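# Swap the server board's coin cell battery

## Task

On the server board, push the battery holder's latch downward so the old coin cell comes loose, set that old cell in the dish, then seat the new coin cell in the holder with its positive face upward so the latch holds it.

## Robot and tools

Robot: two arms. left_arm has a left hand and its base is at (+0.038, +0.462, 0) m; right_arm has a right hand and its base is at (+0.026, -0.398, 0) m. Each hand has five fingers and six finger motors. Cameras: cam_high, cam_low, cam_left_wrist, cam_right_wrist (each 896x504).

Scene frame: the origin is at table-top height, halfway between the nominal bases. +z is up, +x points out over the table, and left_arm sits on the +y side. Positions, velocities and targets in results use this frame.

Hand point: a spot 0.05 m in front of the palm, moving with the hand. Its +z runs along the straight fingers, +y comes out of the palm, and +x runs across the palm away from the thumb on the right hand (toward the thumb on the left hand). Straight fingertips reach 0.06 to 0.07 m past the point. A bracket on the little-finger side of the wrist can hit things. With the palm down, the wrist can sit up to about 0.11 m below the point.

The 28-number row, every entry in [-1, 1], always covers both arms. Positions 1-14 are left_arm: dx, dy, dz, rx, ry, rz, little, ring, middle, index, thumb_bend, thumb_turn, force_limit, speed. Positions 15-28 are the same fourteen for right_arm.
- dx, dy, dz are an offset, not a pose. They are measured from that arm's Hand target at the start of the action or move, along the scene axes. 1.0 equals 0.6 m.
- rx, ry, rz together form one rotation vector, applied about the Hand target's position. 1.0 equals 180 degrees. Each step, the controller limits the commanded orientation to within 32 degrees of the measured one.
- All six pose numbers at 0 asks the arm to go back to its current Hand target. Sending the same offset again moves the arm further.
- The finger numbers are absolute targets, not offsets. For little, ring, middle, index and thumb_bend, +1 is straight and -1 is curled. For thumb_turn, +1 puts the thumb beside the palm and -1 puts it opposite the fingers.
- force_limit runs from about 0 N at -1 to 10 N at +1 (15 N for the two thumb motors). speed runs from near zero at -1 to full speed at +0.48 and above. For a gentle grip, close at speed -0.94 or lower.
- No finger value means keep as is. To leave a hand alone, resend the eight numbers from its last executed row. If no row has been executed for it yet, send hand_measured plus hand_force_limit and hand_speed.

Tools:
- execute_actions(actions, cameras): actions is a list of actions. Each action is a list of up to 15 rows, one per 1/30 s step. A short action repeats its final row. Every row in an action counts from that action's starting Hand target. Images come back when actions is empty or cameras names them.
- move(target, speed, blend, stop_force, zero, blocking, cameras): drives each hand point in a straight line. target is one 28-number row, or a list of up to 15 rows, all offsets from the same Hand targets. speed is in m/s, 0.002 to 3.6, default 0.25; turns are capped at twice that number in rad/s. blend is in metres, for corner rounding in a list. stop_force is in N, 3 to 120; it ends an arm's path when the wrist sensor feels that much push. It is unreliable when the hand turns. zero (default true) re-zeroes the sensor before the move. blocking=false cannot be combined with stop_force. A move is capped at 10 s.
- wait(seconds 0 to 10, cameras): lets time pass.
- stop(cameras): brakes a running move.
- zoom_image(camera, region [x0, y0, x1, y1] in pixels): enlarges part of the latest image, at most 504x504.
- show_instructions(): shows the reference pages.
- zero_wrist_force(arm): tares that arm's wrist sensor.
- finished_scene(scene=1): ends the scene for good.

Results: end_effector_position (m), end_effector_quat_wxyz, velocities, and the Hand target, which is where the next offsets start from. The hand point often stops short of it; if so, send the missing distance as an offset. Finger readings list six motors in row order: hand_measured (position on the target scale), hand_stopped_by (moving/target/force/stalled/fault) and hand_load_n (N at the fingertip, positive when pushed open; it drops toward 0 if a grip is lost). Wrist force and Wrist torque are given in the hand's own axes, plus a peak line. move adds a move: line showing how it ended: done, off_target, moving, held or fault. limits=paced means a pose was clipped; limits=held means steps were withheld.

Cautions:
- Do not let anything fall or be left off the table.
- Never strike fixed or heavy objects hard. The arms are stiff, so aiming even slightly beyond a firm contact can trigger a fault stop.
- About 150 N of outside force, or wrist torque reaching 21 N m, stops the arm for 10 s.
- Keep the two arms and hands from touching each other.
- Avoid paths near an arm's own base.
- Release parts only when they are still.
- Hot motors (70 °C warning, 85 °C stop) come from holding loads, stretched arms or pushing toward unreachable poses.
- To stop pressing, command the target back beyond the hand point.

Each tool is called after "Emit:" by a JSON object that holds its "fn" and its "kwargs", one argument or row to a line.

Reference images:

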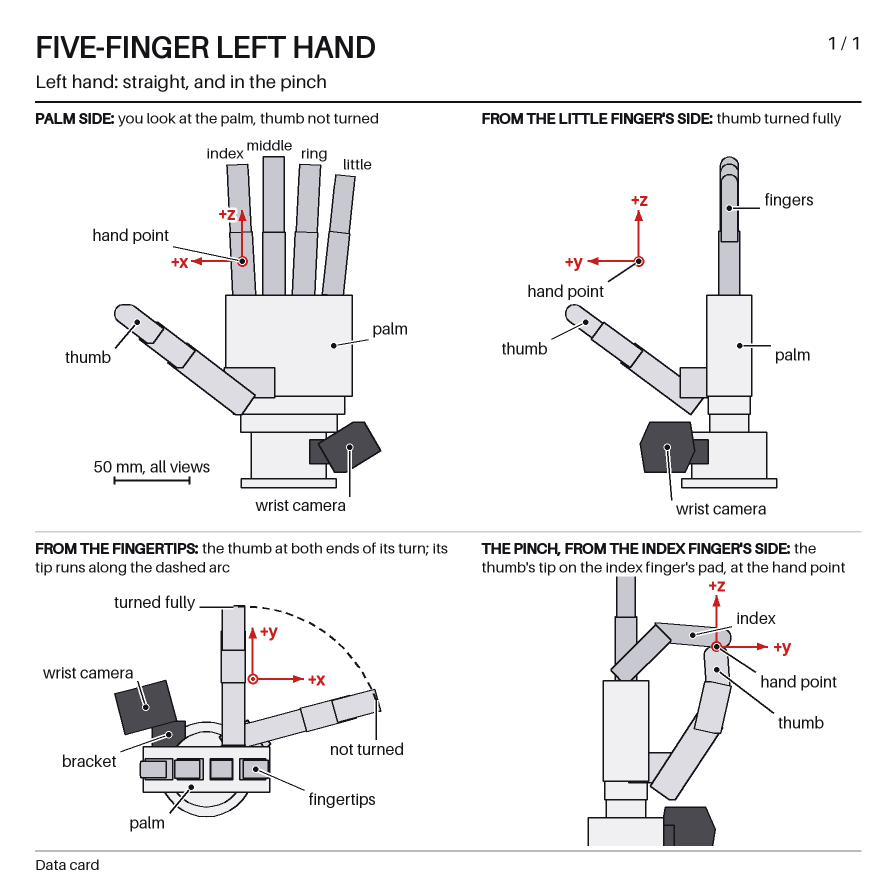

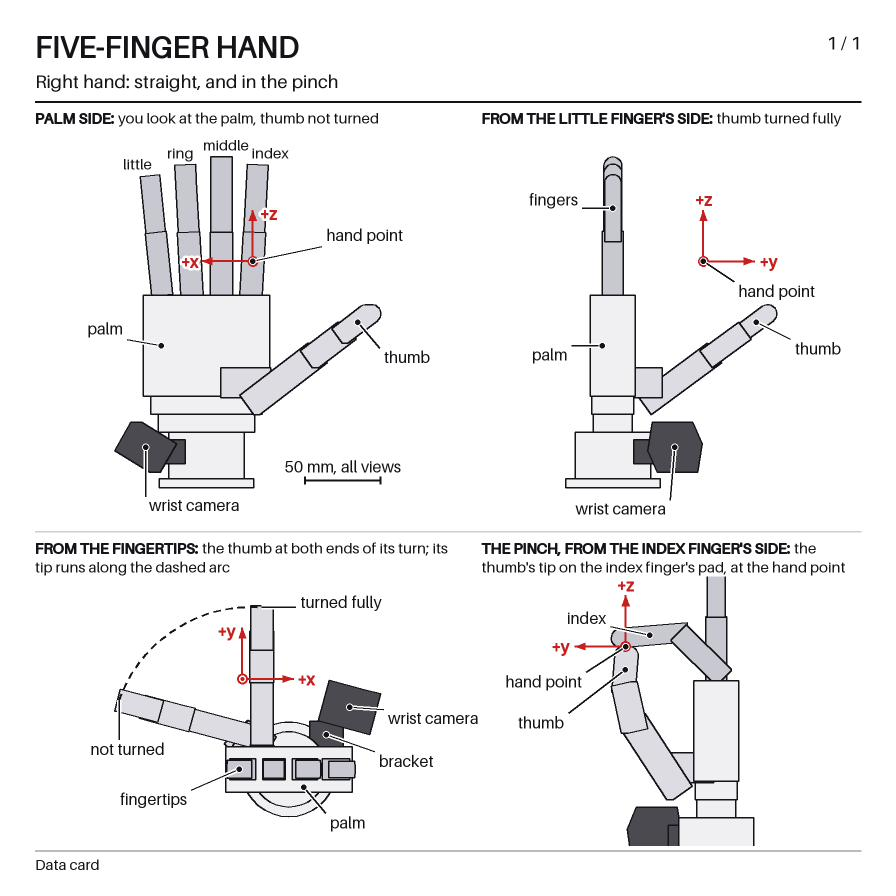

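## Session

Emit:
{"fn": "execute_actions", "kwargs": {
  "actions": []
}}

Scene clock: 0.00 s.
left_arm: end_effector_position=(+0.7568, +0.2054, +0.3184) hand_measured=(+1.000, +1.000, +1.000, +1.000, +1.000, +1.000) hand_load_n=(+0.0, +0.0, +0.0, +0.0, +0.5, +0.0) hand_stopped_by=(target, target, target, target, target, target) hand_force_limit=0.00 hand_speed=-0.80 end_effector_quat_wxyz=(-0.461, +0.665, -0.313, +0.497) | right_arm: end_effector_position=(+0.1135, -0.0539, +0.3116) hand_measured=(+1.000, +1.000, +1.000, +1.000, +1.000, +1.000) hand_load_n=(+0.0, +0.0, +0.0, +0.0, +0.0, +0.0) hand_stopped_by=(target, target, target, target, target, target) hand_force_limit=0.00 hand_speed=-0.80 end_effector_quat_wxyz=(-0.297, -0.601, +0.711, -0.211)
Joint positions: left_arm=[2.842 -1.947 -1.389 3.238 -2.172 2.702] | right_arm=[0.96 -1.113 1.36 2.033 1.829 -1.944]
Joint velocities: within noise
Joint torques (N m): no reading
Motor temperatures (°C): left_arm=[32 30 26 31 38 39] | right_arm=[32 28 32 37 31 33]
Wrist force (N): no reading
Wrist torque (N m): no reading
Wrist force, peak (N): no reading
Hand target: left_arm +0.7568, +0.2054, +0.3184; -0.461, +0.665, -0.313, +0.497 | right_arm +0.1135, -0.0539, +0.3116; -0.297, -0.601, +0.711, -0.211

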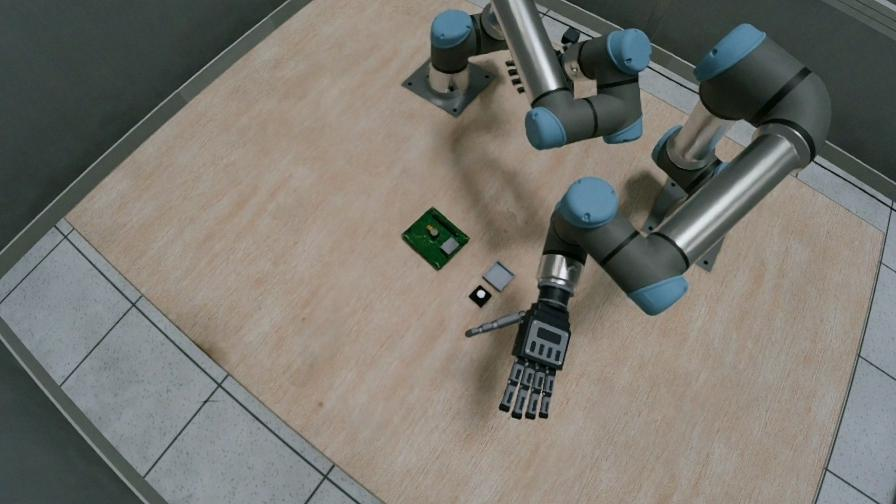

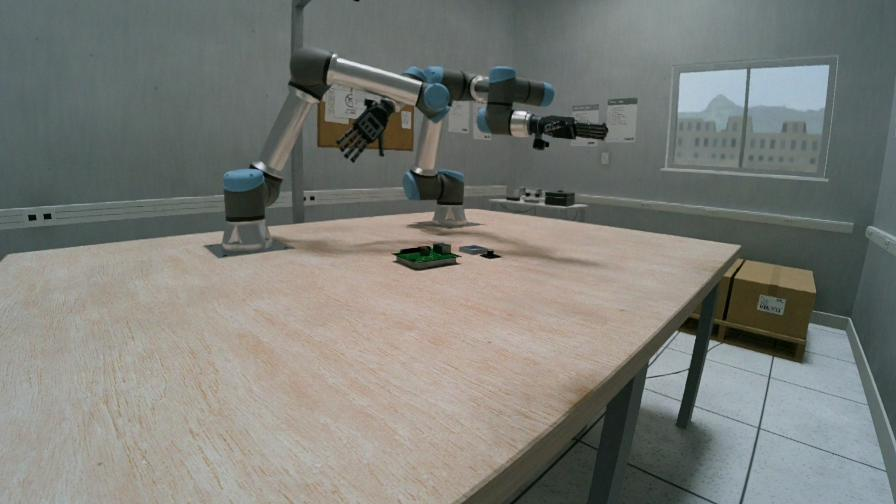

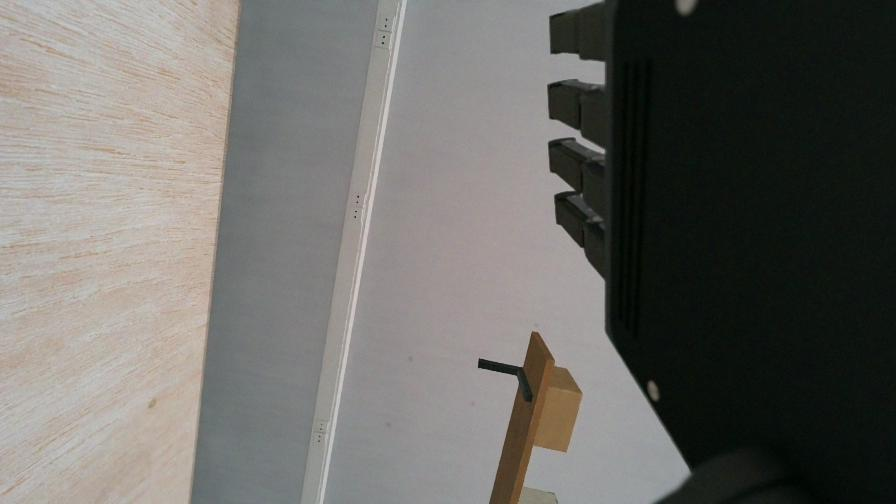

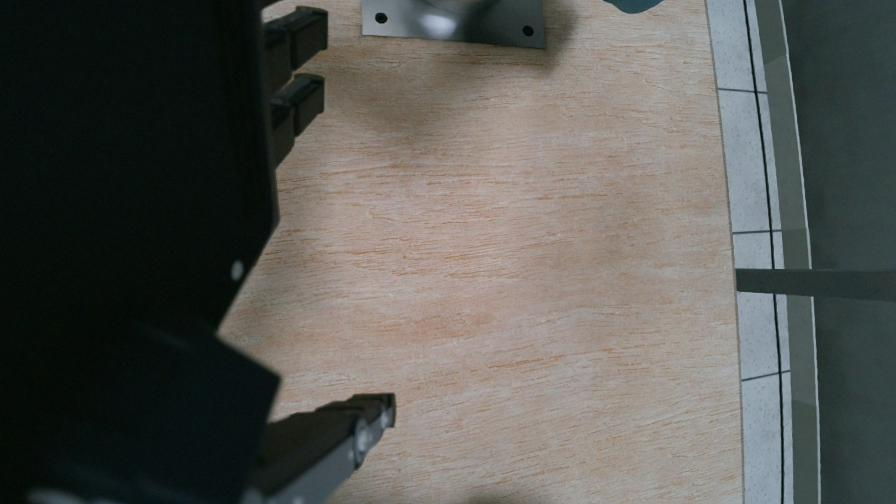

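Emit:
{"fn": "zoom_image", "kwargs": {
  "camera": "cam_high",
  "region": [390, 195, 530, 315]
}}

Emit:
{"fn": "zoom_image", "kwargs": {
  "camera": "cam_high",
  "region": [395, 200, 475, 275]
}}

Emit:
{"fn": "zoom_image", "kwargs": {
  "camera": "cam_high",
  "region": [460, 255, 520, 310]
}}

Emit:
{"fn": "zoom_image", "kwargs": {
  "camera": "cam_low",
  "region": [385, 230, 515, 280]
}}

Scaled by 3.600 from the camera's 896x504 image, which has a finer 1280x720 frame.

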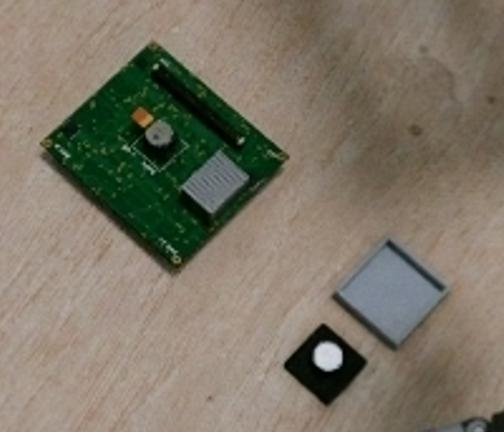

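Scaled by 6.300 from the camera's 896x504 image, which has a finer 1280x720 frame.

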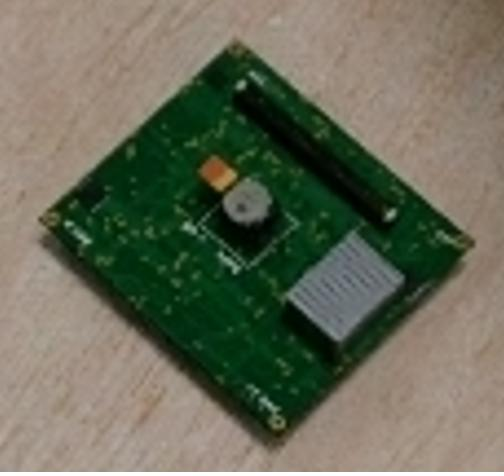

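Scaled by 8.400 from the camera's 896x504 image, which has a finer 1280x720 frame.

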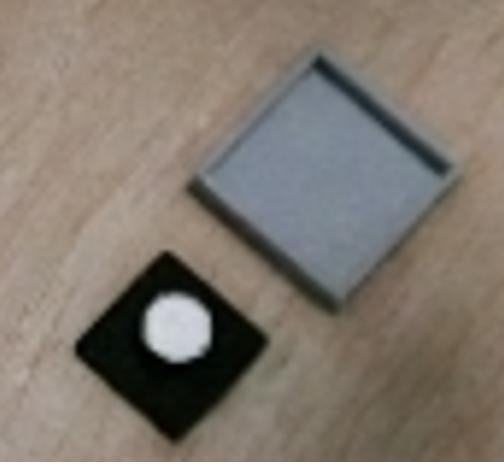

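Scaled by 3.877 from the camera's 896x504 image, which has a finer 1280x720 frame.

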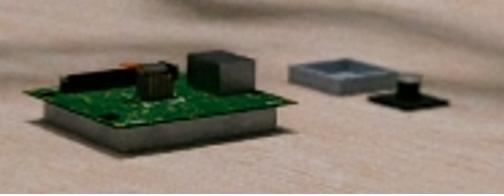

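Emit:
{"fn": "move", "kwargs": {
  "target": [0,0,0,0,0,0,1,1,1,1,1,1,0,-0.8,0.504,-0.352,-0.224,0.2037,-0.2774,0.1413,1,1,1,1,1,1,0,-0.8],
  "cameras": ["cam_high","cam_right_wrist"]
}}

Scene clock: 124.90 s.
left_arm: end_effector_position=(+0.7568, +0.2054, +0.3184) hand_measured=(+1.000, +1.000, +1.000, +1.000, +1.000, +1.000) hand_load_n=(+0.0, +0.0, +0.0, -0.5, +0.0, +0.0) hand_stopped_by=(target, target, target, target, target, target) hand_force_limit=0.00 hand_speed=-0.80 end_effector_quat_wxyz=(-0.461, +0.665, -0.313, +0.497) | right_arm: end_effector_position=(+0.4159, -0.2651, +0.1772) hand_measured=(+1.000, +1.000, +1.000, +1.000, +1.000, +1.000) hand_load_n=(+0.0, +0.0, +0.0, +0.0, +0.0, -0.5) hand_stopped_by=(target, target, target, target, target, target) hand_force_limit=0.00 hand_speed=-0.80 end_effector_quat_wxyz=(-0.270, +0.653, -0.654, +0.271)
Joint positions: left_arm=[2.842 -1.947 -1.389 3.238 -2.172 2.702] | right_arm=[-0.097 -1.719 2.019 0.49 1.485 -3.228]
Joint torques (N m): left_arm=[0.73 45.46 27.57 1.58 0.02 -0.52] | right_arm=[-12.34 -21.33 -9.85 -0.87 -2.16 -1.99]
Wrist force (N): left_arm=[0.1 -0.1 0.2] | right_arm=[-1.0 -1.2 0.5]
Wrist torque (N m): left_arm=[-0.02 0.00 0.00] | right_arm=[-0.06 0.05 0.09]
Wrist force, peak (N): left_arm=[0.4 -0.1 0.4] | right_arm=[-0.3 -1.4 1.1]
Hand target: left_arm +0.7568, +0.2054, +0.3184; -0.461, +0.665, -0.313, +0.497 | right_arm +0.4159, -0.2651, +0.1772; -0.270, +0.653, -0.654, +0.271
Off the commanded pose: left_arm 0.000 m, 0 deg | right_arm 0.000 m, 0 deg.
move: done
camera_calibration:
cam_right_wrist: T_world_to_cam=[[-0.720921, -0.191622, -0.665998, 0.36643], [-0.534652, 0.765228, 0.35857, 0.346191], [0.440931, 0.614578, -0.65412, 0.212429], [0, 0, 0, 1]] pos_world=[0.355592, -0.325253, 0.258863]
Images, in order (width x height): cam_high 896x504, cam_right_wrist 896x504.

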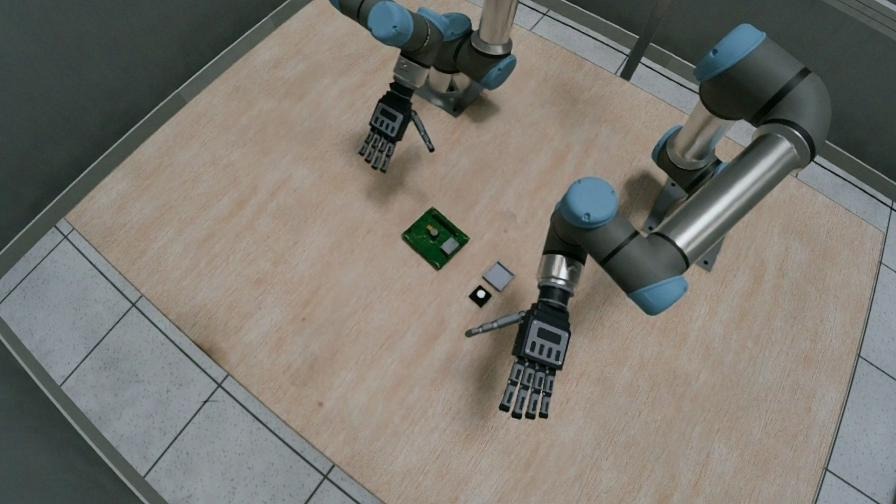

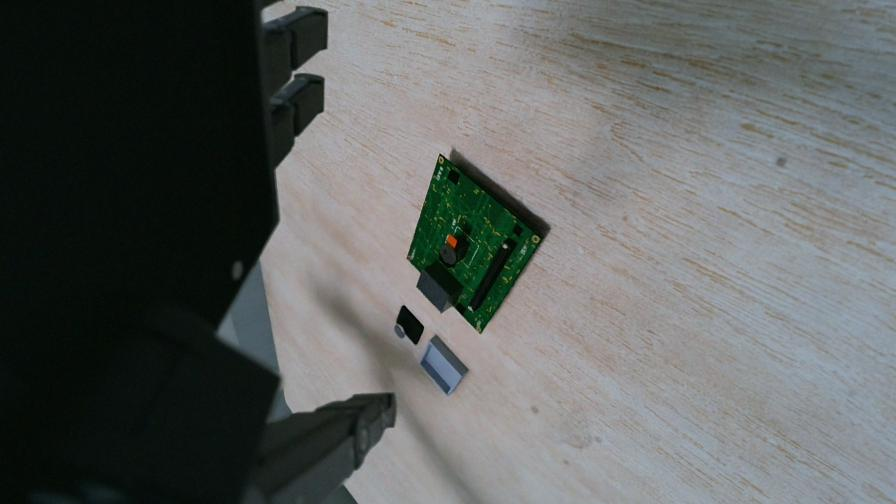

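Emit:
{"fn": "zoom_image", "kwargs": {
  "camera": "cam_right_wrist",
  "region": [400, 140, 560, 340]
}}

Emit:
{"fn": "zoom_image", "kwargs": {
  "camera": "cam_right_wrist",
  "region": [415, 205, 495, 285]
}}

Emit:
{"fn": "zoom_image", "kwargs": {
  "camera": "cam_right_wrist",
  "region": [380, 290, 480, 400]
}}

Scaled by 2.520 from the camera's 896x504 image, which has a finer 1280x720 frame.

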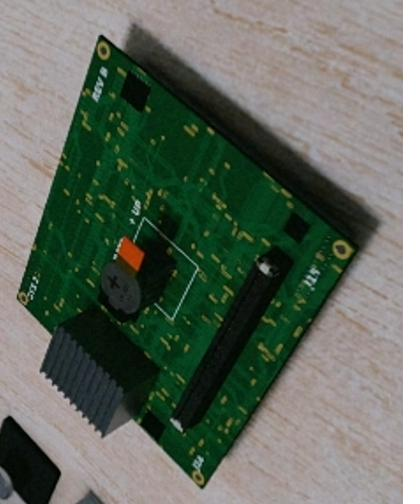

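Scaled by 6.300 from the camera's 896x504 image, which has a finer 1280x720 frame.

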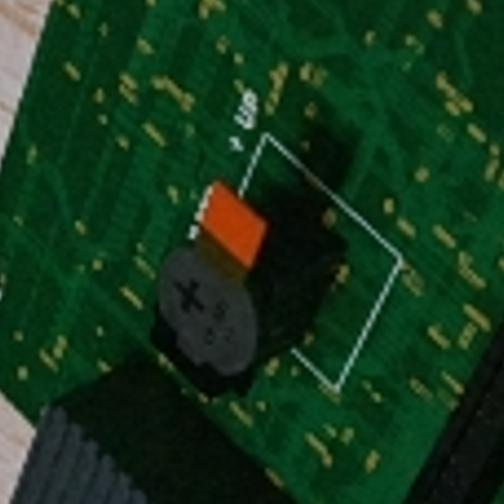

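Scaled by 4.582 from the camera's 896x504 image, which has a finer 1280x720 frame.

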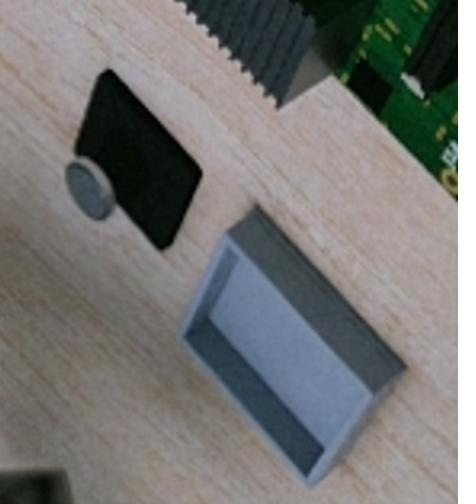

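Emit:
{"fn": "move", "kwargs": {
  "target": [0,0,0,0,0,0,1,1,1,1,1,1,0,-0.8,0.093,0.133,-0.142,0,0,0,1,1,1,1,1,1,0,-0.8],
  "cameras": ["cam_right_wrist"]
}}

Emit:
{"fn": "zoom_image", "kwargs": {
  "camera": "cam_right_wrist",
  "region": [390, 190, 530, 320]
}}

Scene clock: 180.83 s.
left_arm: end_effector_position=(+0.7568, +0.2054, +0.3184) hand_measured=(+1.000, +1.000, +1.000, +1.000, +1.000, +1.000) hand_load_n=(+0.0, +0.0, +0.0, +0.0, +0.0, -0.5) hand_stopped_by=(target, target, target, target, target, target) hand_force_limit=0.00 hand_speed=-0.80 end_effector_quat_wxyz=(-0.461, +0.665, -0.313, +0.497) | right_arm: end_effector_position=(+0.4717, -0.1854, +0.0921) hand_measured=(+1.000, +1.000, +1.000, +1.000, +1.000, +1.000) hand_load_n=(+0.0, +0.0, +0.0, +0.0, +0.0, +0.0) hand_stopped_by=(target, target, target, target, target, target) hand_force_limit=0.00 hand_speed=-0.80 end_effector_quat_wxyz=(-0.270, +0.653, -0.654, +0.271)
Joint positions: left_arm=[2.842 -1.947 -1.389 3.238 -2.172 2.702] | right_arm=[0.178 -1.408 1.943 0.256 1.678 -3.033]
Joint torques (N m): left_arm=[-0.66 46.36 27.01 1.58 -0.06 -0.83] | right_arm=[12.54 -21.41 -34.15 -0.8 2.11 2.17]
Wrist force (N): left_arm=[0.1 0.1 0.0] | right_arm=[-1.0 -1.2 0.6]
Wrist torque (N m): left_arm=[0.02 -0.01 0.00] | right_arm=[-0.07 0.04 -0.06]
Wrist force, peak (N): left_arm=[0.0 0.3 0.5] | right_arm=[-2.1 -0.7 1.5]
Hand target: left_arm +0.7568, +0.2054, +0.3184; -0.461, +0.665, -0.313, +0.497 | right_arm +0.4717, -0.1853, +0.0920; -0.270, +0.653, -0.654, +0.271
Off the commanded pose: left_arm 0.000 m, 0 deg | right_arm 0.000 m, 0 deg.
move: done
camera_calibration:
cam_right_wrist: T_world_to_cam=[[-0.720871, -0.191587, -0.666063, 0.365205], [-0.534718, 0.765155, 0.358628, 0.345509], [0.440933, 0.61468, -0.654023, 0.0830576], [0, 0, 0, 1]] pos_world=[0.411393, -0.245453, 0.173662]
Images, in order (width x height): cam_right_wrist 896x504.

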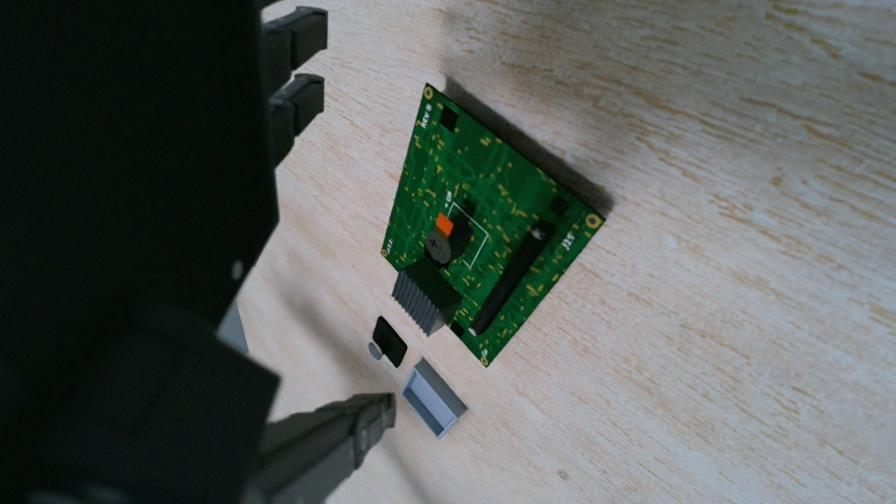

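Scaled by 3.600 from the camera's 896x504 image, which has a finer 1280x720 frame.

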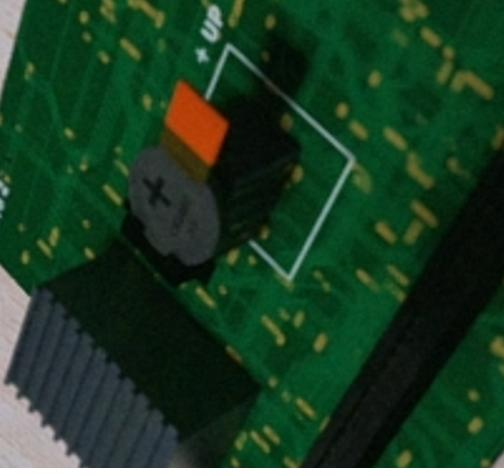

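Emit:
{"fn": "execute_actions", "kwargs": {
  "actions": []
}}

Emit:
{"fn": "zoom_image", "kwargs": {
  "camera": "cam_low",
  "region": [390, 235, 470, 275]
}}

Emit:
{"fn": "zoom_image", "kwargs": {
  "camera": "cam_low",
  "region": [450, 235, 510, 270]
}}

Scene clock: 212.30 s.
left_arm: end_effector_position=(+0.7568, +0.2054, +0.3184) hand_measured=(+1.000, +1.000, +1.000, +1.000, +1.000, +1.000) hand_load_n=(+0.0, +0.0, +0.0, +0.0, +0.0, -0.5) hand_stopped_by=(target, target, target, target, target, target) hand_force_limit=0.00 hand_speed=-0.80 end_effector_quat_wxyz=(-0.461, +0.665, -0.313, +0.497) | right_arm: end_effector_position=(+0.4717, -0.1853, +0.0920) hand_measured=(+1.000, +1.000, +1.000, +1.000, +1.000, +1.000) hand_load_n=(+0.0, +0.0, +0.0, +0.0, +0.0, +0.0) hand_stopped_by=(target, target, target, target, target, target) hand_force_limit=0.00 hand_speed=-0.80 end_effector_quat_wxyz=(-0.270, +0.653, -0.654, +0.271)
Joint positions: left_arm=[2.842 -1.947 -1.389 3.238 -2.172 2.702] | right_arm=[0.178 -1.407 1.943 0.256 1.678 -3.033]
Joint velocities: within noise
Joint torques (N m): left_arm=[-0.86 45.59 26.36 1.56 -0.17 -1.02] | right_arm=[11.73 -22.45 -34.38 -0.77 1.42 1.9]
Motor temperatures (°C): left_arm=[31 30 26 31 38 38] | right_arm=[32 28 32 37 31 33]
Wrist force (N): left_arm=[0.0 0.1 0.3] | right_arm=[-1.3 -1.0 0.7]
Wrist torque (N m): left_arm=[0.00 0.01 0.00] | right_arm=[-0.05 0.09 -0.07]
Wrist force, peak (N): left_arm=[0.3 -0.2 0.4] | right_arm=[-1.4 -1.3 0.7]
Hand target: left_arm +0.7568, +0.2054, +0.3184; -0.461, +0.665, -0.313, +0.497 | right_arm +0.4717, -0.1853, +0.0920; -0.270, +0.653, -0.654, +0.271
Off the commanded pose: left_arm 0.000 m, 0 deg | right_arm 0.000 m, 0 deg.
camera_calibration:
cam_right_wrist: T_world_to_cam=[[-0.720871, -0.191587, -0.666063, 0.365205], [-0.534718, 0.765155, 0.358628, 0.345509], [0.440933, 0.61468, -0.654023, 0.0830576], [0, 0, 0, 1]] pos_world=[0.411393, -0.245453, 0.173662]

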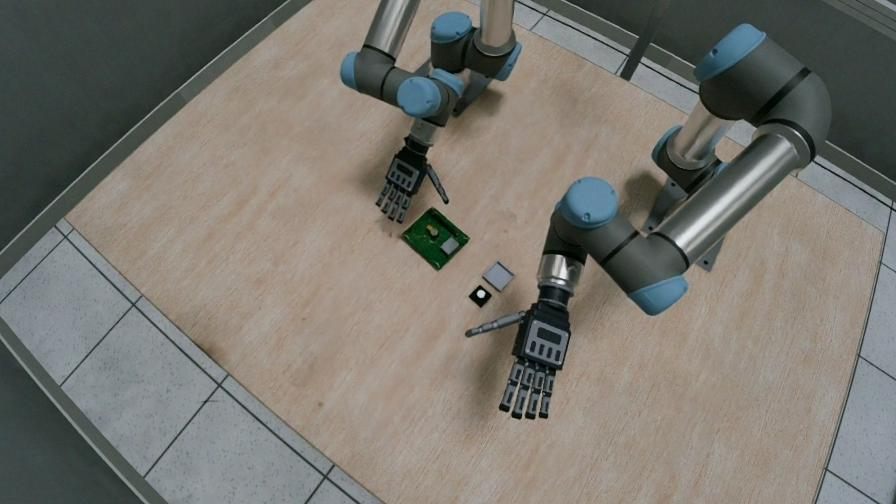

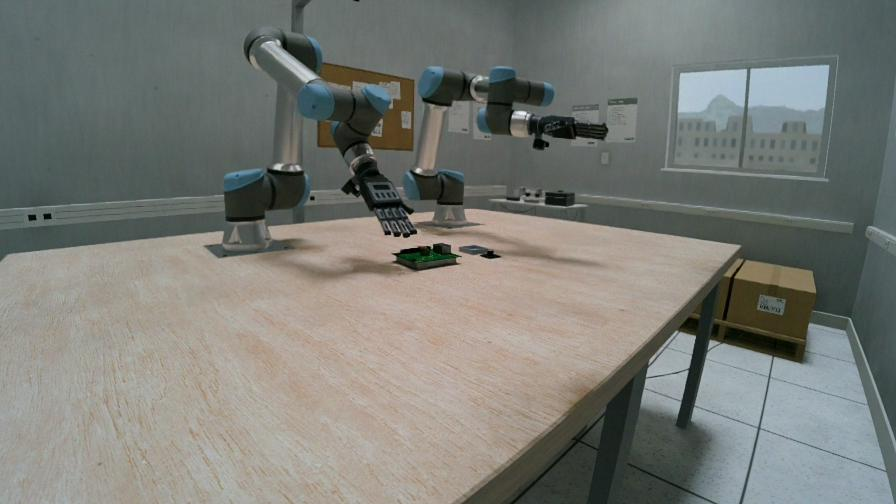

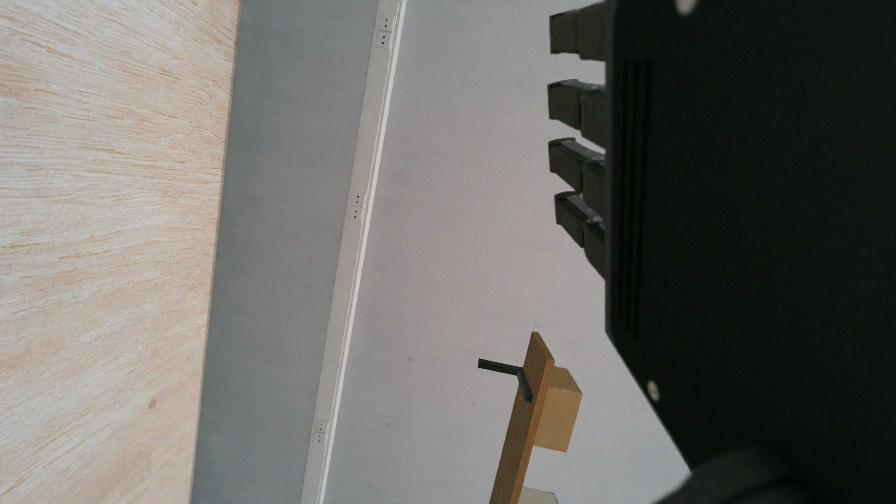

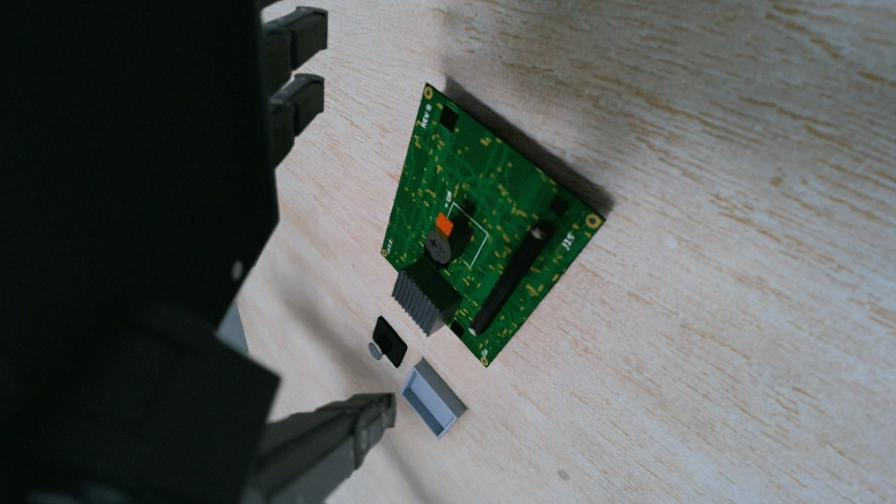

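Scaled by 6.300 from the camera's 896x504 image, which has a finer 1280x720 frame.

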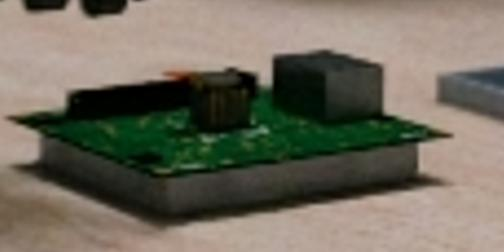

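Scaled by 8.400 from the camera's 896x504 image, which has a finer 1280x720 frame.

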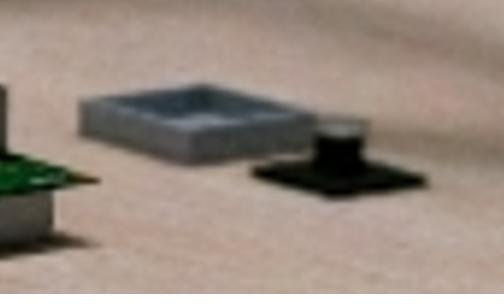

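Emit:
{"fn": "move", "kwargs": {
  "target": [0,0,0,0,0,0,1,1,1,1,1,1,0,-0.8,0.047,0.075,-0.0283,0,0,0,1,1,1,1,1,1,0,-0.8],
  "cameras": ["cam_right_wrist"]
}}

Emit:
{"fn": "zoom_image", "kwargs": {
  "camera": "cam_right_wrist",
  "region": [380, 180, 540, 340]
}}

Scene clock: 240.60 s.
left_arm: end_effector_position=(+0.7568, +0.2054, +0.3184) hand_measured=(+1.000, +1.000, +1.000, +1.000, +1.000, +1.000) hand_load_n=(+0.0, +0.0, +0.0, +0.0, +0.0, -0.5) hand_stopped_by=(target, target, target, target, target, target) hand_force_limit=0.00 hand_speed=-0.80 end_effector_quat_wxyz=(-0.461, +0.665, -0.313, +0.497) | right_arm: end_effector_position=(+0.4999, -0.1404, +0.0751) hand_measured=(+1.000, +1.000, +1.000, +1.000, +1.000, +1.000) hand_load_n=(+0.0, +0.0, -0.5, +0.0, +0.0, +0.0) hand_stopped_by=(target, target, target, target, target, target) hand_force_limit=0.00 hand_speed=-0.80 end_effector_quat_wxyz=(-0.270, +0.653, -0.654, +0.271)
Joint positions: left_arm=[2.842 -1.947 -1.389 3.238 -2.172 2.702] | right_arm=[0.284 -1.275 1.826 0.252 1.753 -2.957]
Joint torques (N m): left_arm=[-0.24 46.19 25.56 1.45 -0.19 -1.22] | right_arm=[11.97 -27.03 -33.86 3.21 2.08 2.2]
Wrist force (N): left_arm=[0.2 0.0 0.1] | right_arm=[-1.1 -1.0 0.0]
Wrist torque (N m): left_arm=[0.00 -0.02 0.01] | right_arm=[0.00 0.09 -0.07]
Wrist force, peak (N): left_arm=[0.4 0.0 0.3] | right_arm=[-1.7 -1.6 0.5]
Hand target: left_arm +0.7568, +0.2054, +0.3184; -0.461, +0.665, -0.313, +0.497 | right_arm +0.4999, -0.1403, +0.0750; -0.270, +0.653, -0.654, +0.271
Off the commanded pose: left_arm 0.000 m, 0 deg | right_arm 0.000 m, 0 deg.
move: done
camera_calibration:
cam_right_wrist: T_world_to_cam=[[-0.720871, -0.191587, -0.666063, 0.382832], [-0.534718, 0.765155, 0.358628, 0.332253], [0.440933, 0.61468, -0.654023, 0.0318442], [0, 0, 0, 1]] pos_world=[0.439593, -0.200453, 0.156662]
Images, in order (width x height): cam_right_wrist 896x504.

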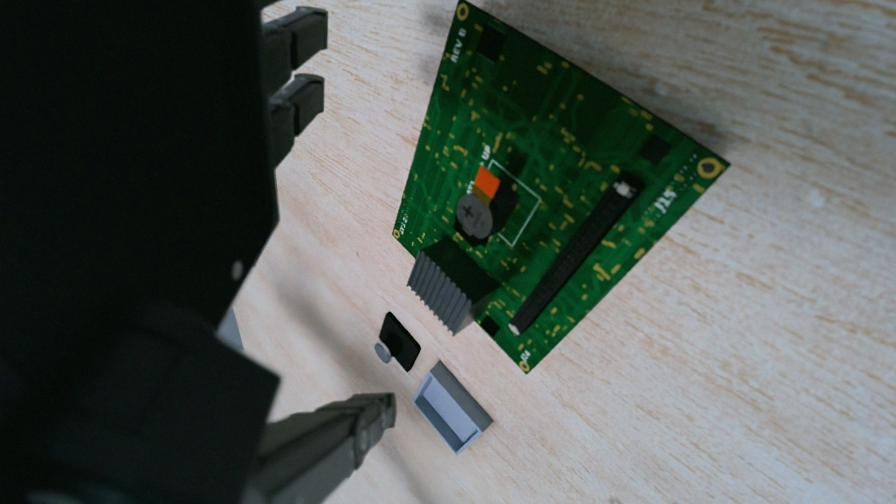

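Scaled by 3.150 from the camera's 896x504 image, which has a finer 1280x720 frame.

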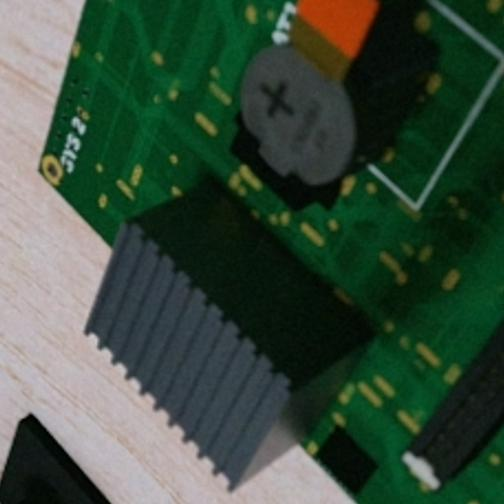

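Emit:
{"fn": "zoom_image", "kwargs": {
  "camera": "cam_right_wrist",
  "region": [440, 150, 540, 250]
}}

Emit:
{"fn": "zoom_image", "kwargs": {
  "camera": "cam_right_wrist",
  "region": [360, 300, 430, 380]
}}

Scaled by 5.040 from the camera's 896x504 image, which has a finer 1280x720 frame.

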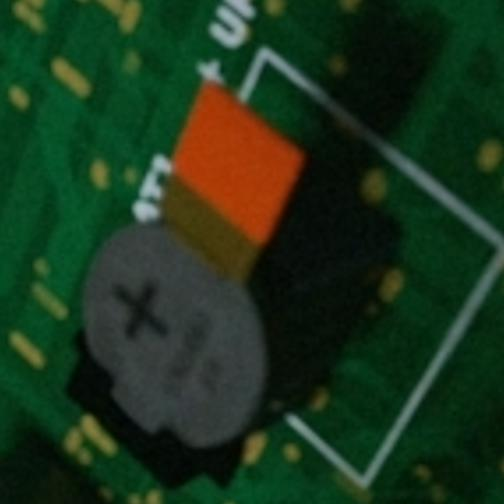

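Scaled by 6.300 from the camera's 896x504 image, which has a finer 1280x720 frame.

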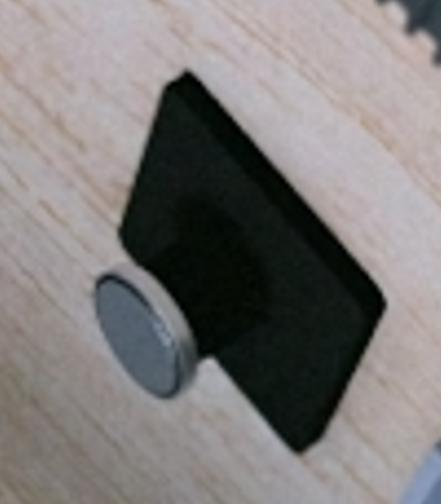

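Emit:
{"fn": "move", "kwargs": {
  "target": [0,0,0,0,0,0,1,1,1,1,1,1,0,-0.8,0.075,0.267,-0.008,0,0,0,1,1,1,1,1,1,0,-0.8],
  "cameras": ["cam_right_wrist"]
}}

Emit:
{"fn": "zoom_image", "kwargs": {
  "camera": "cam_right_wrist",
  "region": [400, 190, 520, 310]
}}

Scene clock: 265.73 s.
left_arm: end_effector_position=(+0.7568, +0.2054, +0.3184) hand_measured=(+1.000, +1.000, +1.000, +1.000, +1.000, +1.000) hand_load_n=(+0.0, +0.0, +0.0, +0.0, -0.5, +0.0) hand_stopped_by=(target, target, target, target, target, target) hand_force_limit=0.00 hand_speed=-0.80 end_effector_quat_wxyz=(-0.461, +0.665, -0.313, +0.497) | right_arm: end_effector_position=(+0.5449, +0.0198, +0.0702) hand_measured=(+1.000, +1.000, +1.000, +1.000, +1.000, +1.000) hand_load_n=(+0.0, +0.0, +0.0, -0.5, +0.0, +0.0) hand_stopped_by=(target, target, target, target, target, target) hand_force_limit=0.00 hand_speed=-0.80 end_effector_quat_wxyz=(-0.270, +0.653, -0.654, +0.271)
Joint positions: left_arm=[2.842 -1.947 -1.389 3.238 -2.172 2.702] | right_arm=[0.569 -0.956 1.363 0.457 1.945 -2.738]
Joint torques (N m): left_arm=[0.68 45.67 25.42 1.67 -0.08 -1.32] | right_arm=[12.17 -44.4 -36.23 3.52 2.51 2.23]
Wrist force (N): left_arm=[0.0 -0.1 0.1] | right_arm=[-0.8 -0.9 0.2]
Wrist torque (N m): left_arm=[-0.02 0.01 0.00] | right_arm=[0.00 0.03 -0.02]
Wrist force, peak (N): left_arm=[0.2 0.2 0.5] | right_arm=[-2.0 -1.3 0.3]
Hand target: left_arm +0.7568, +0.2054, +0.3184; -0.461, +0.665, -0.313, +0.497 | right_arm +0.5449, +0.0199, +0.0702; -0.270, +0.653, -0.654, +0.271
Off the commanded pose: left_arm 0.000 m, 0 deg | right_arm 0.000 m, 0 deg.
move: done
camera_calibration:
cam_right_wrist: T_world_to_cam=[[-0.720871, -0.191587, -0.666063, 0.442766], [-0.534718, 0.765155, 0.358628, 0.235458], [0.440933, 0.61468, -0.654023, -0.0896089], [0, 0, 0, 1]] pos_world=[0.484593, -0.0402532, 0.151862]
Images, in order (width x height): cam_right_wrist 896x504.

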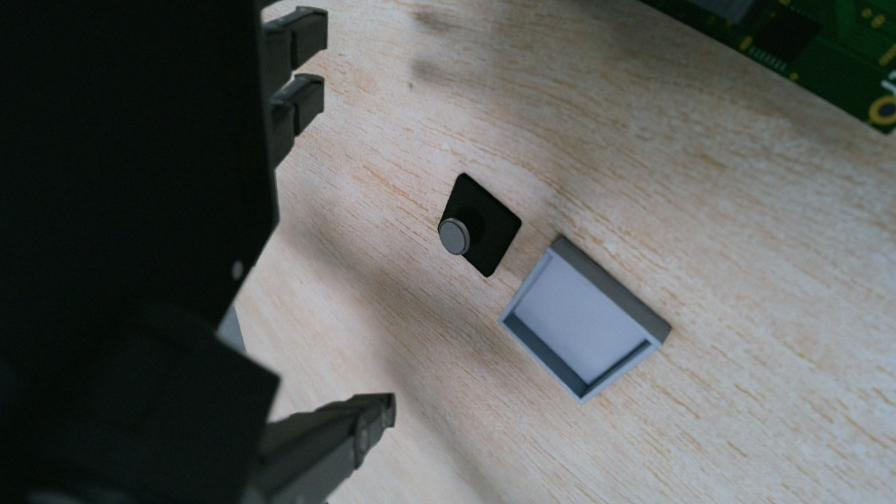

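Scaled by 4.200 from the camera's 896x504 image, which has a finer 1280x720 frame.

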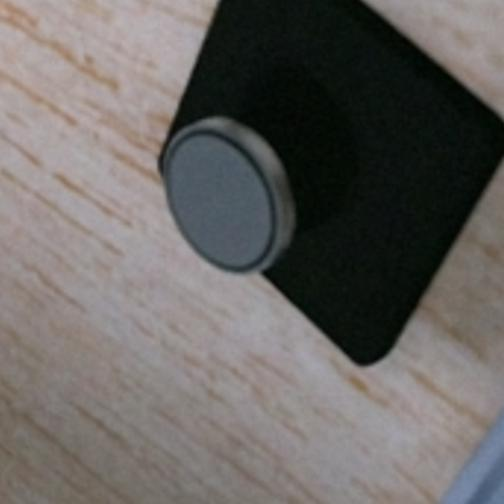

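Emit:
{"fn": "move", "kwargs": {
  "target": [
    [0,0,0,0,0,0,1,1,1,1,1,1,0,-0.8,-0.05,-0.08,0.12,0,0.08,0,-1,-1,-1,1,1,1,-0.5,0],
    [0,0,0,0,0,0,1,1,1,1,1,1,0,-0.8,-0.153,-0.238,0.125,0,0.25,0,-1,-1,-1,1,1,1,-0.5,0]
  ],
  "blend": [0.03,0],
  "cameras": ["cam_right_wrist","cam_high"]
}}

Emit:
{"fn": "zoom_image", "kwargs": {
  "camera": "cam_right_wrist",
  "region": [260, 20, 460, 180]
}}

Scene clock: 399.23 s.
left_arm: end_effector_position=(+0.7568, +0.2054, +0.3184) hand_measured=(+1.000, +1.000, +1.000, +1.000, +1.000, +1.000) hand_load_n=(+0.0, +0.0, +0.0, +0.0, +0.0, +0.0) hand_stopped_by=(target, target, target, target, target, target) hand_force_limit=0.00 hand_speed=-0.80 end_effector_quat_wxyz=(-0.461, +0.665, -0.313, +0.497) | right_arm: end_effector_position=(+0.4532, -0.1229, +0.1452) hand_measured=(-1.000, -1.000, -1.000, +1.000, +1.000, +1.000) hand_load_n=(+0.0, +0.0, +0.0, +0.0, +0.0, +0.0) hand_stopped_by=(target, target, target, target, target, target) hand_force_limit=-0.50 hand_speed=0.00 end_effector_quat_wxyz=(+0.000, +0.707, -0.707, +0.000)
Joint positions: left_arm=[2.842 -1.947 -1.389 3.238 -2.172 2.702] | right_arm=[0.245 -0.936 1.218 1.289 1.572 -2.922]
Joint torques (N m): left_arm=[-0.37 45.67 22.5 1.44 -0.06 -2.17] | right_arm=[-12.25 -44.46 -7.62 6.13 -1.93 -1.89]
Wrist force (N): left_arm=[0.3 -0.2 0.2] | right_arm=[-1.6 0.1 -0.5]
Wrist torque (N m): left_arm=[-0.02 -0.03 0.01] | right_arm=[0.09 0.13 0.00]
Wrist force, peak (N): left_arm=[0.2 -0.2 0.6] | right_arm=[-1.5 -0.7 -1.1]
Hand target: left_arm +0.7568, +0.2054, +0.3184; -0.461, +0.665, -0.313, +0.497 | right_arm +0.4531, -0.1229, +0.1452; +0.000, +0.707, -0.707, +0.000
Off the commanded pose: left_arm 0.000 m, 0 deg | right_arm 0.000 m, 0 deg.
move: done
camera_calibration:
cam_right_wrist: T_world_to_cam=[[-0.980708, -0.19163, 0.0386015, 0.414635], [-0.124646, 0.765146, 0.631677, 0.0431722], [-0.150584, 0.614679, -0.77427, 0.373165], [0, 0, 0, 1]] pos_world=[0.46821, -0.182953, 0.245654]
Images, in order (width x height): cam_high 896x504, cam_right_wrist 896x504.

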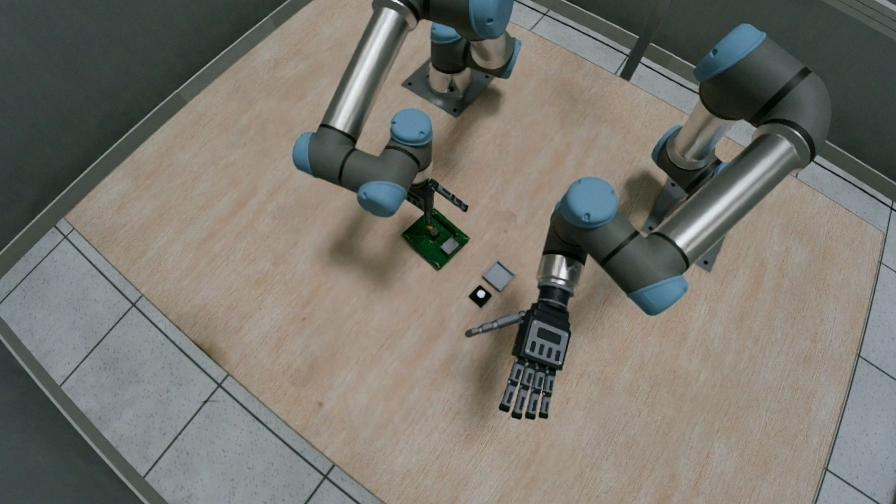

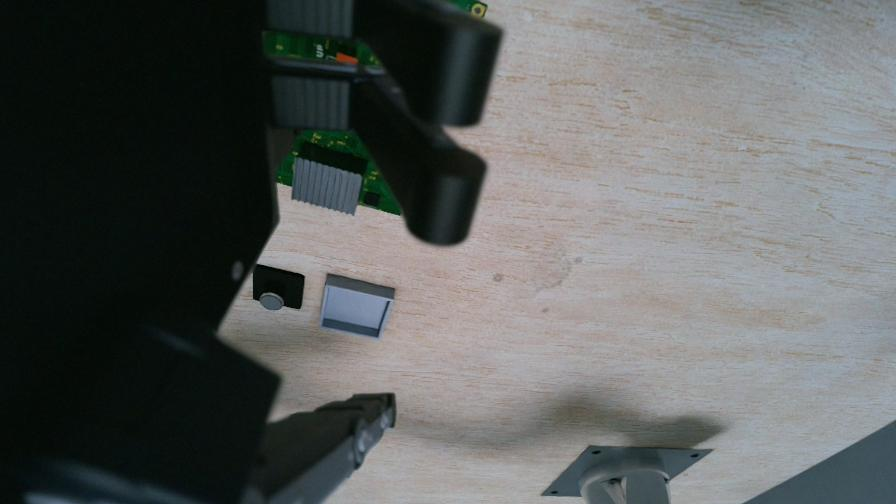

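Scaled by 2.520 from the camera's 896x504 image, which has a finer 1280x720 frame.

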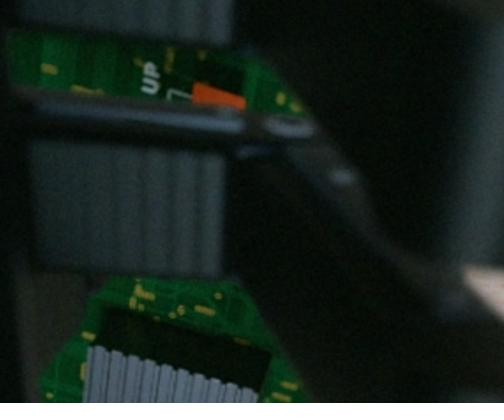

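Emit:
{"fn": "move", "kwargs": {
  "target": [0,0,0,0,0,0,1,1,1,1,1,1,0,-0.8,0,0,0,0,0,0,1,1,1,1,1,1,-0.5,0],
  "cameras": ["cam_right_wrist"]
}}

Emit:
{"fn": "zoom_image", "kwargs": {
  "camera": "cam_right_wrist",
  "region": [260, 0, 460, 180]
}}

Scene clock: 413.03 s.
left_arm: end_effector_position=(+0.7568, +0.2054, +0.3184) hand_measured=(+1.000, +1.000, +1.000, +1.000, +1.000, +1.000) hand_load_n=(+0.0, +0.0, +0.0, +0.0, +0.0, -0.5) hand_stopped_by=(target, target, target, target, target, target) hand_force_limit=0.00 hand_speed=-0.80 end_effector_quat_wxyz=(-0.461, +0.665, -0.313, +0.497) | right_arm: end_effector_position=(+0.4531, -0.1229, +0.1452) hand_measured=(+1.000, +1.000, +1.000, +1.000, +1.000, +1.000) hand_load_n=(+0.0, +0.0, +0.0, +0.0, +0.0, +0.0) hand_stopped_by=(target, target, target, target, target, target) hand_force_limit=-0.50 hand_speed=0.00 end_effector_quat_wxyz=(+0.000, +0.707, -0.707, +0.000)
Joint positions: left_arm=[2.842 -1.947 -1.389 3.238 -2.172 2.702] | right_arm=[0.245 -0.936 1.218 1.289 1.572 -2.922]
Joint torques (N m): left_arm=[-0.27 46.02 21.79 1.54 -0.09 -1.99] | right_arm=[-11.15 -44.69 -9.84 4.37 -1.04 -1.86]
Wrist force (N): left_arm=[0.2 0.0 0.2] | right_arm=[-1.7 0.2 -0.5]
Wrist torque (N m): left_arm=[-0.01 -0.03 0.01] | right_arm=[0.11 0.15 -0.01]
Wrist force, peak (N): left_arm=[0.3 -0.2 0.5] | right_arm=[-2.0 0.0 -0.5]
Hand target: left_arm +0.7568, +0.2054, +0.3184; -0.461, +0.665, -0.313, +0.497 | right_arm +0.4531, -0.1229, +0.1452; +0.000, +0.707, -0.707, +0.000
Off the commanded pose: left_arm 0.000 m, 0 deg | right_arm 0.000 m, 0 deg.
move: done
camera_calibration:
cam_right_wrist: T_world_to_cam=[[-0.980702, -0.191602, 0.0388776, 0.41455], [-0.12445, 0.765165, 0.631692, 0.0431572], [-0.150781, 0.614663, -0.774244, 0.37331], [0, 0, 0, 1]] pos_world=[0.468209, -0.183053, 0.245654]
Images, in order (width x height): cam_right_wrist 896x504.

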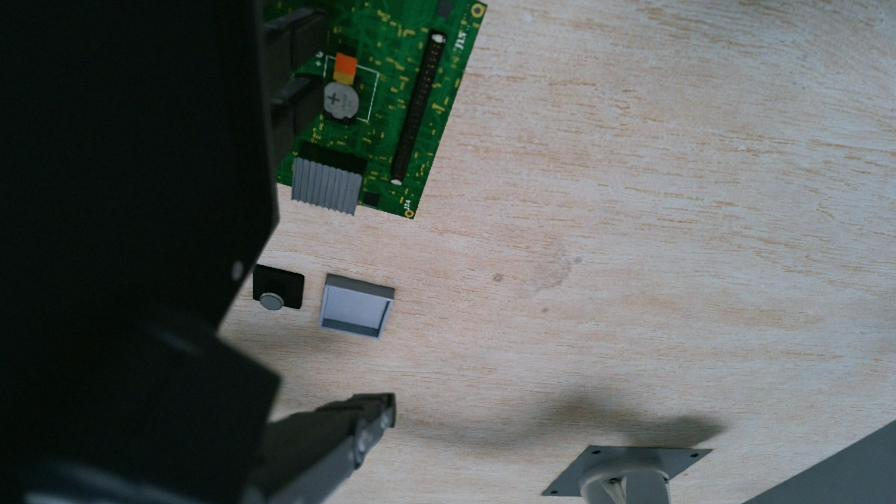

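Scaled by 2.520 from the camera's 896x504 image, which has a finer 1280x720 frame.

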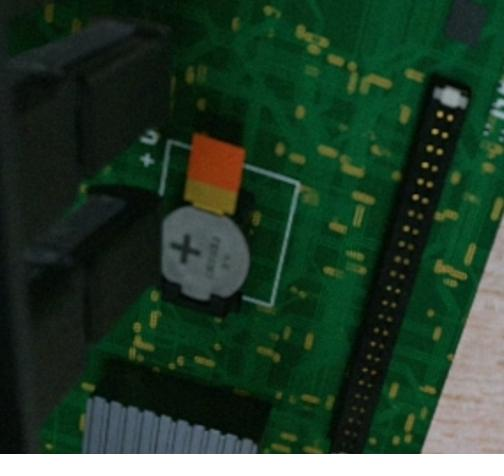

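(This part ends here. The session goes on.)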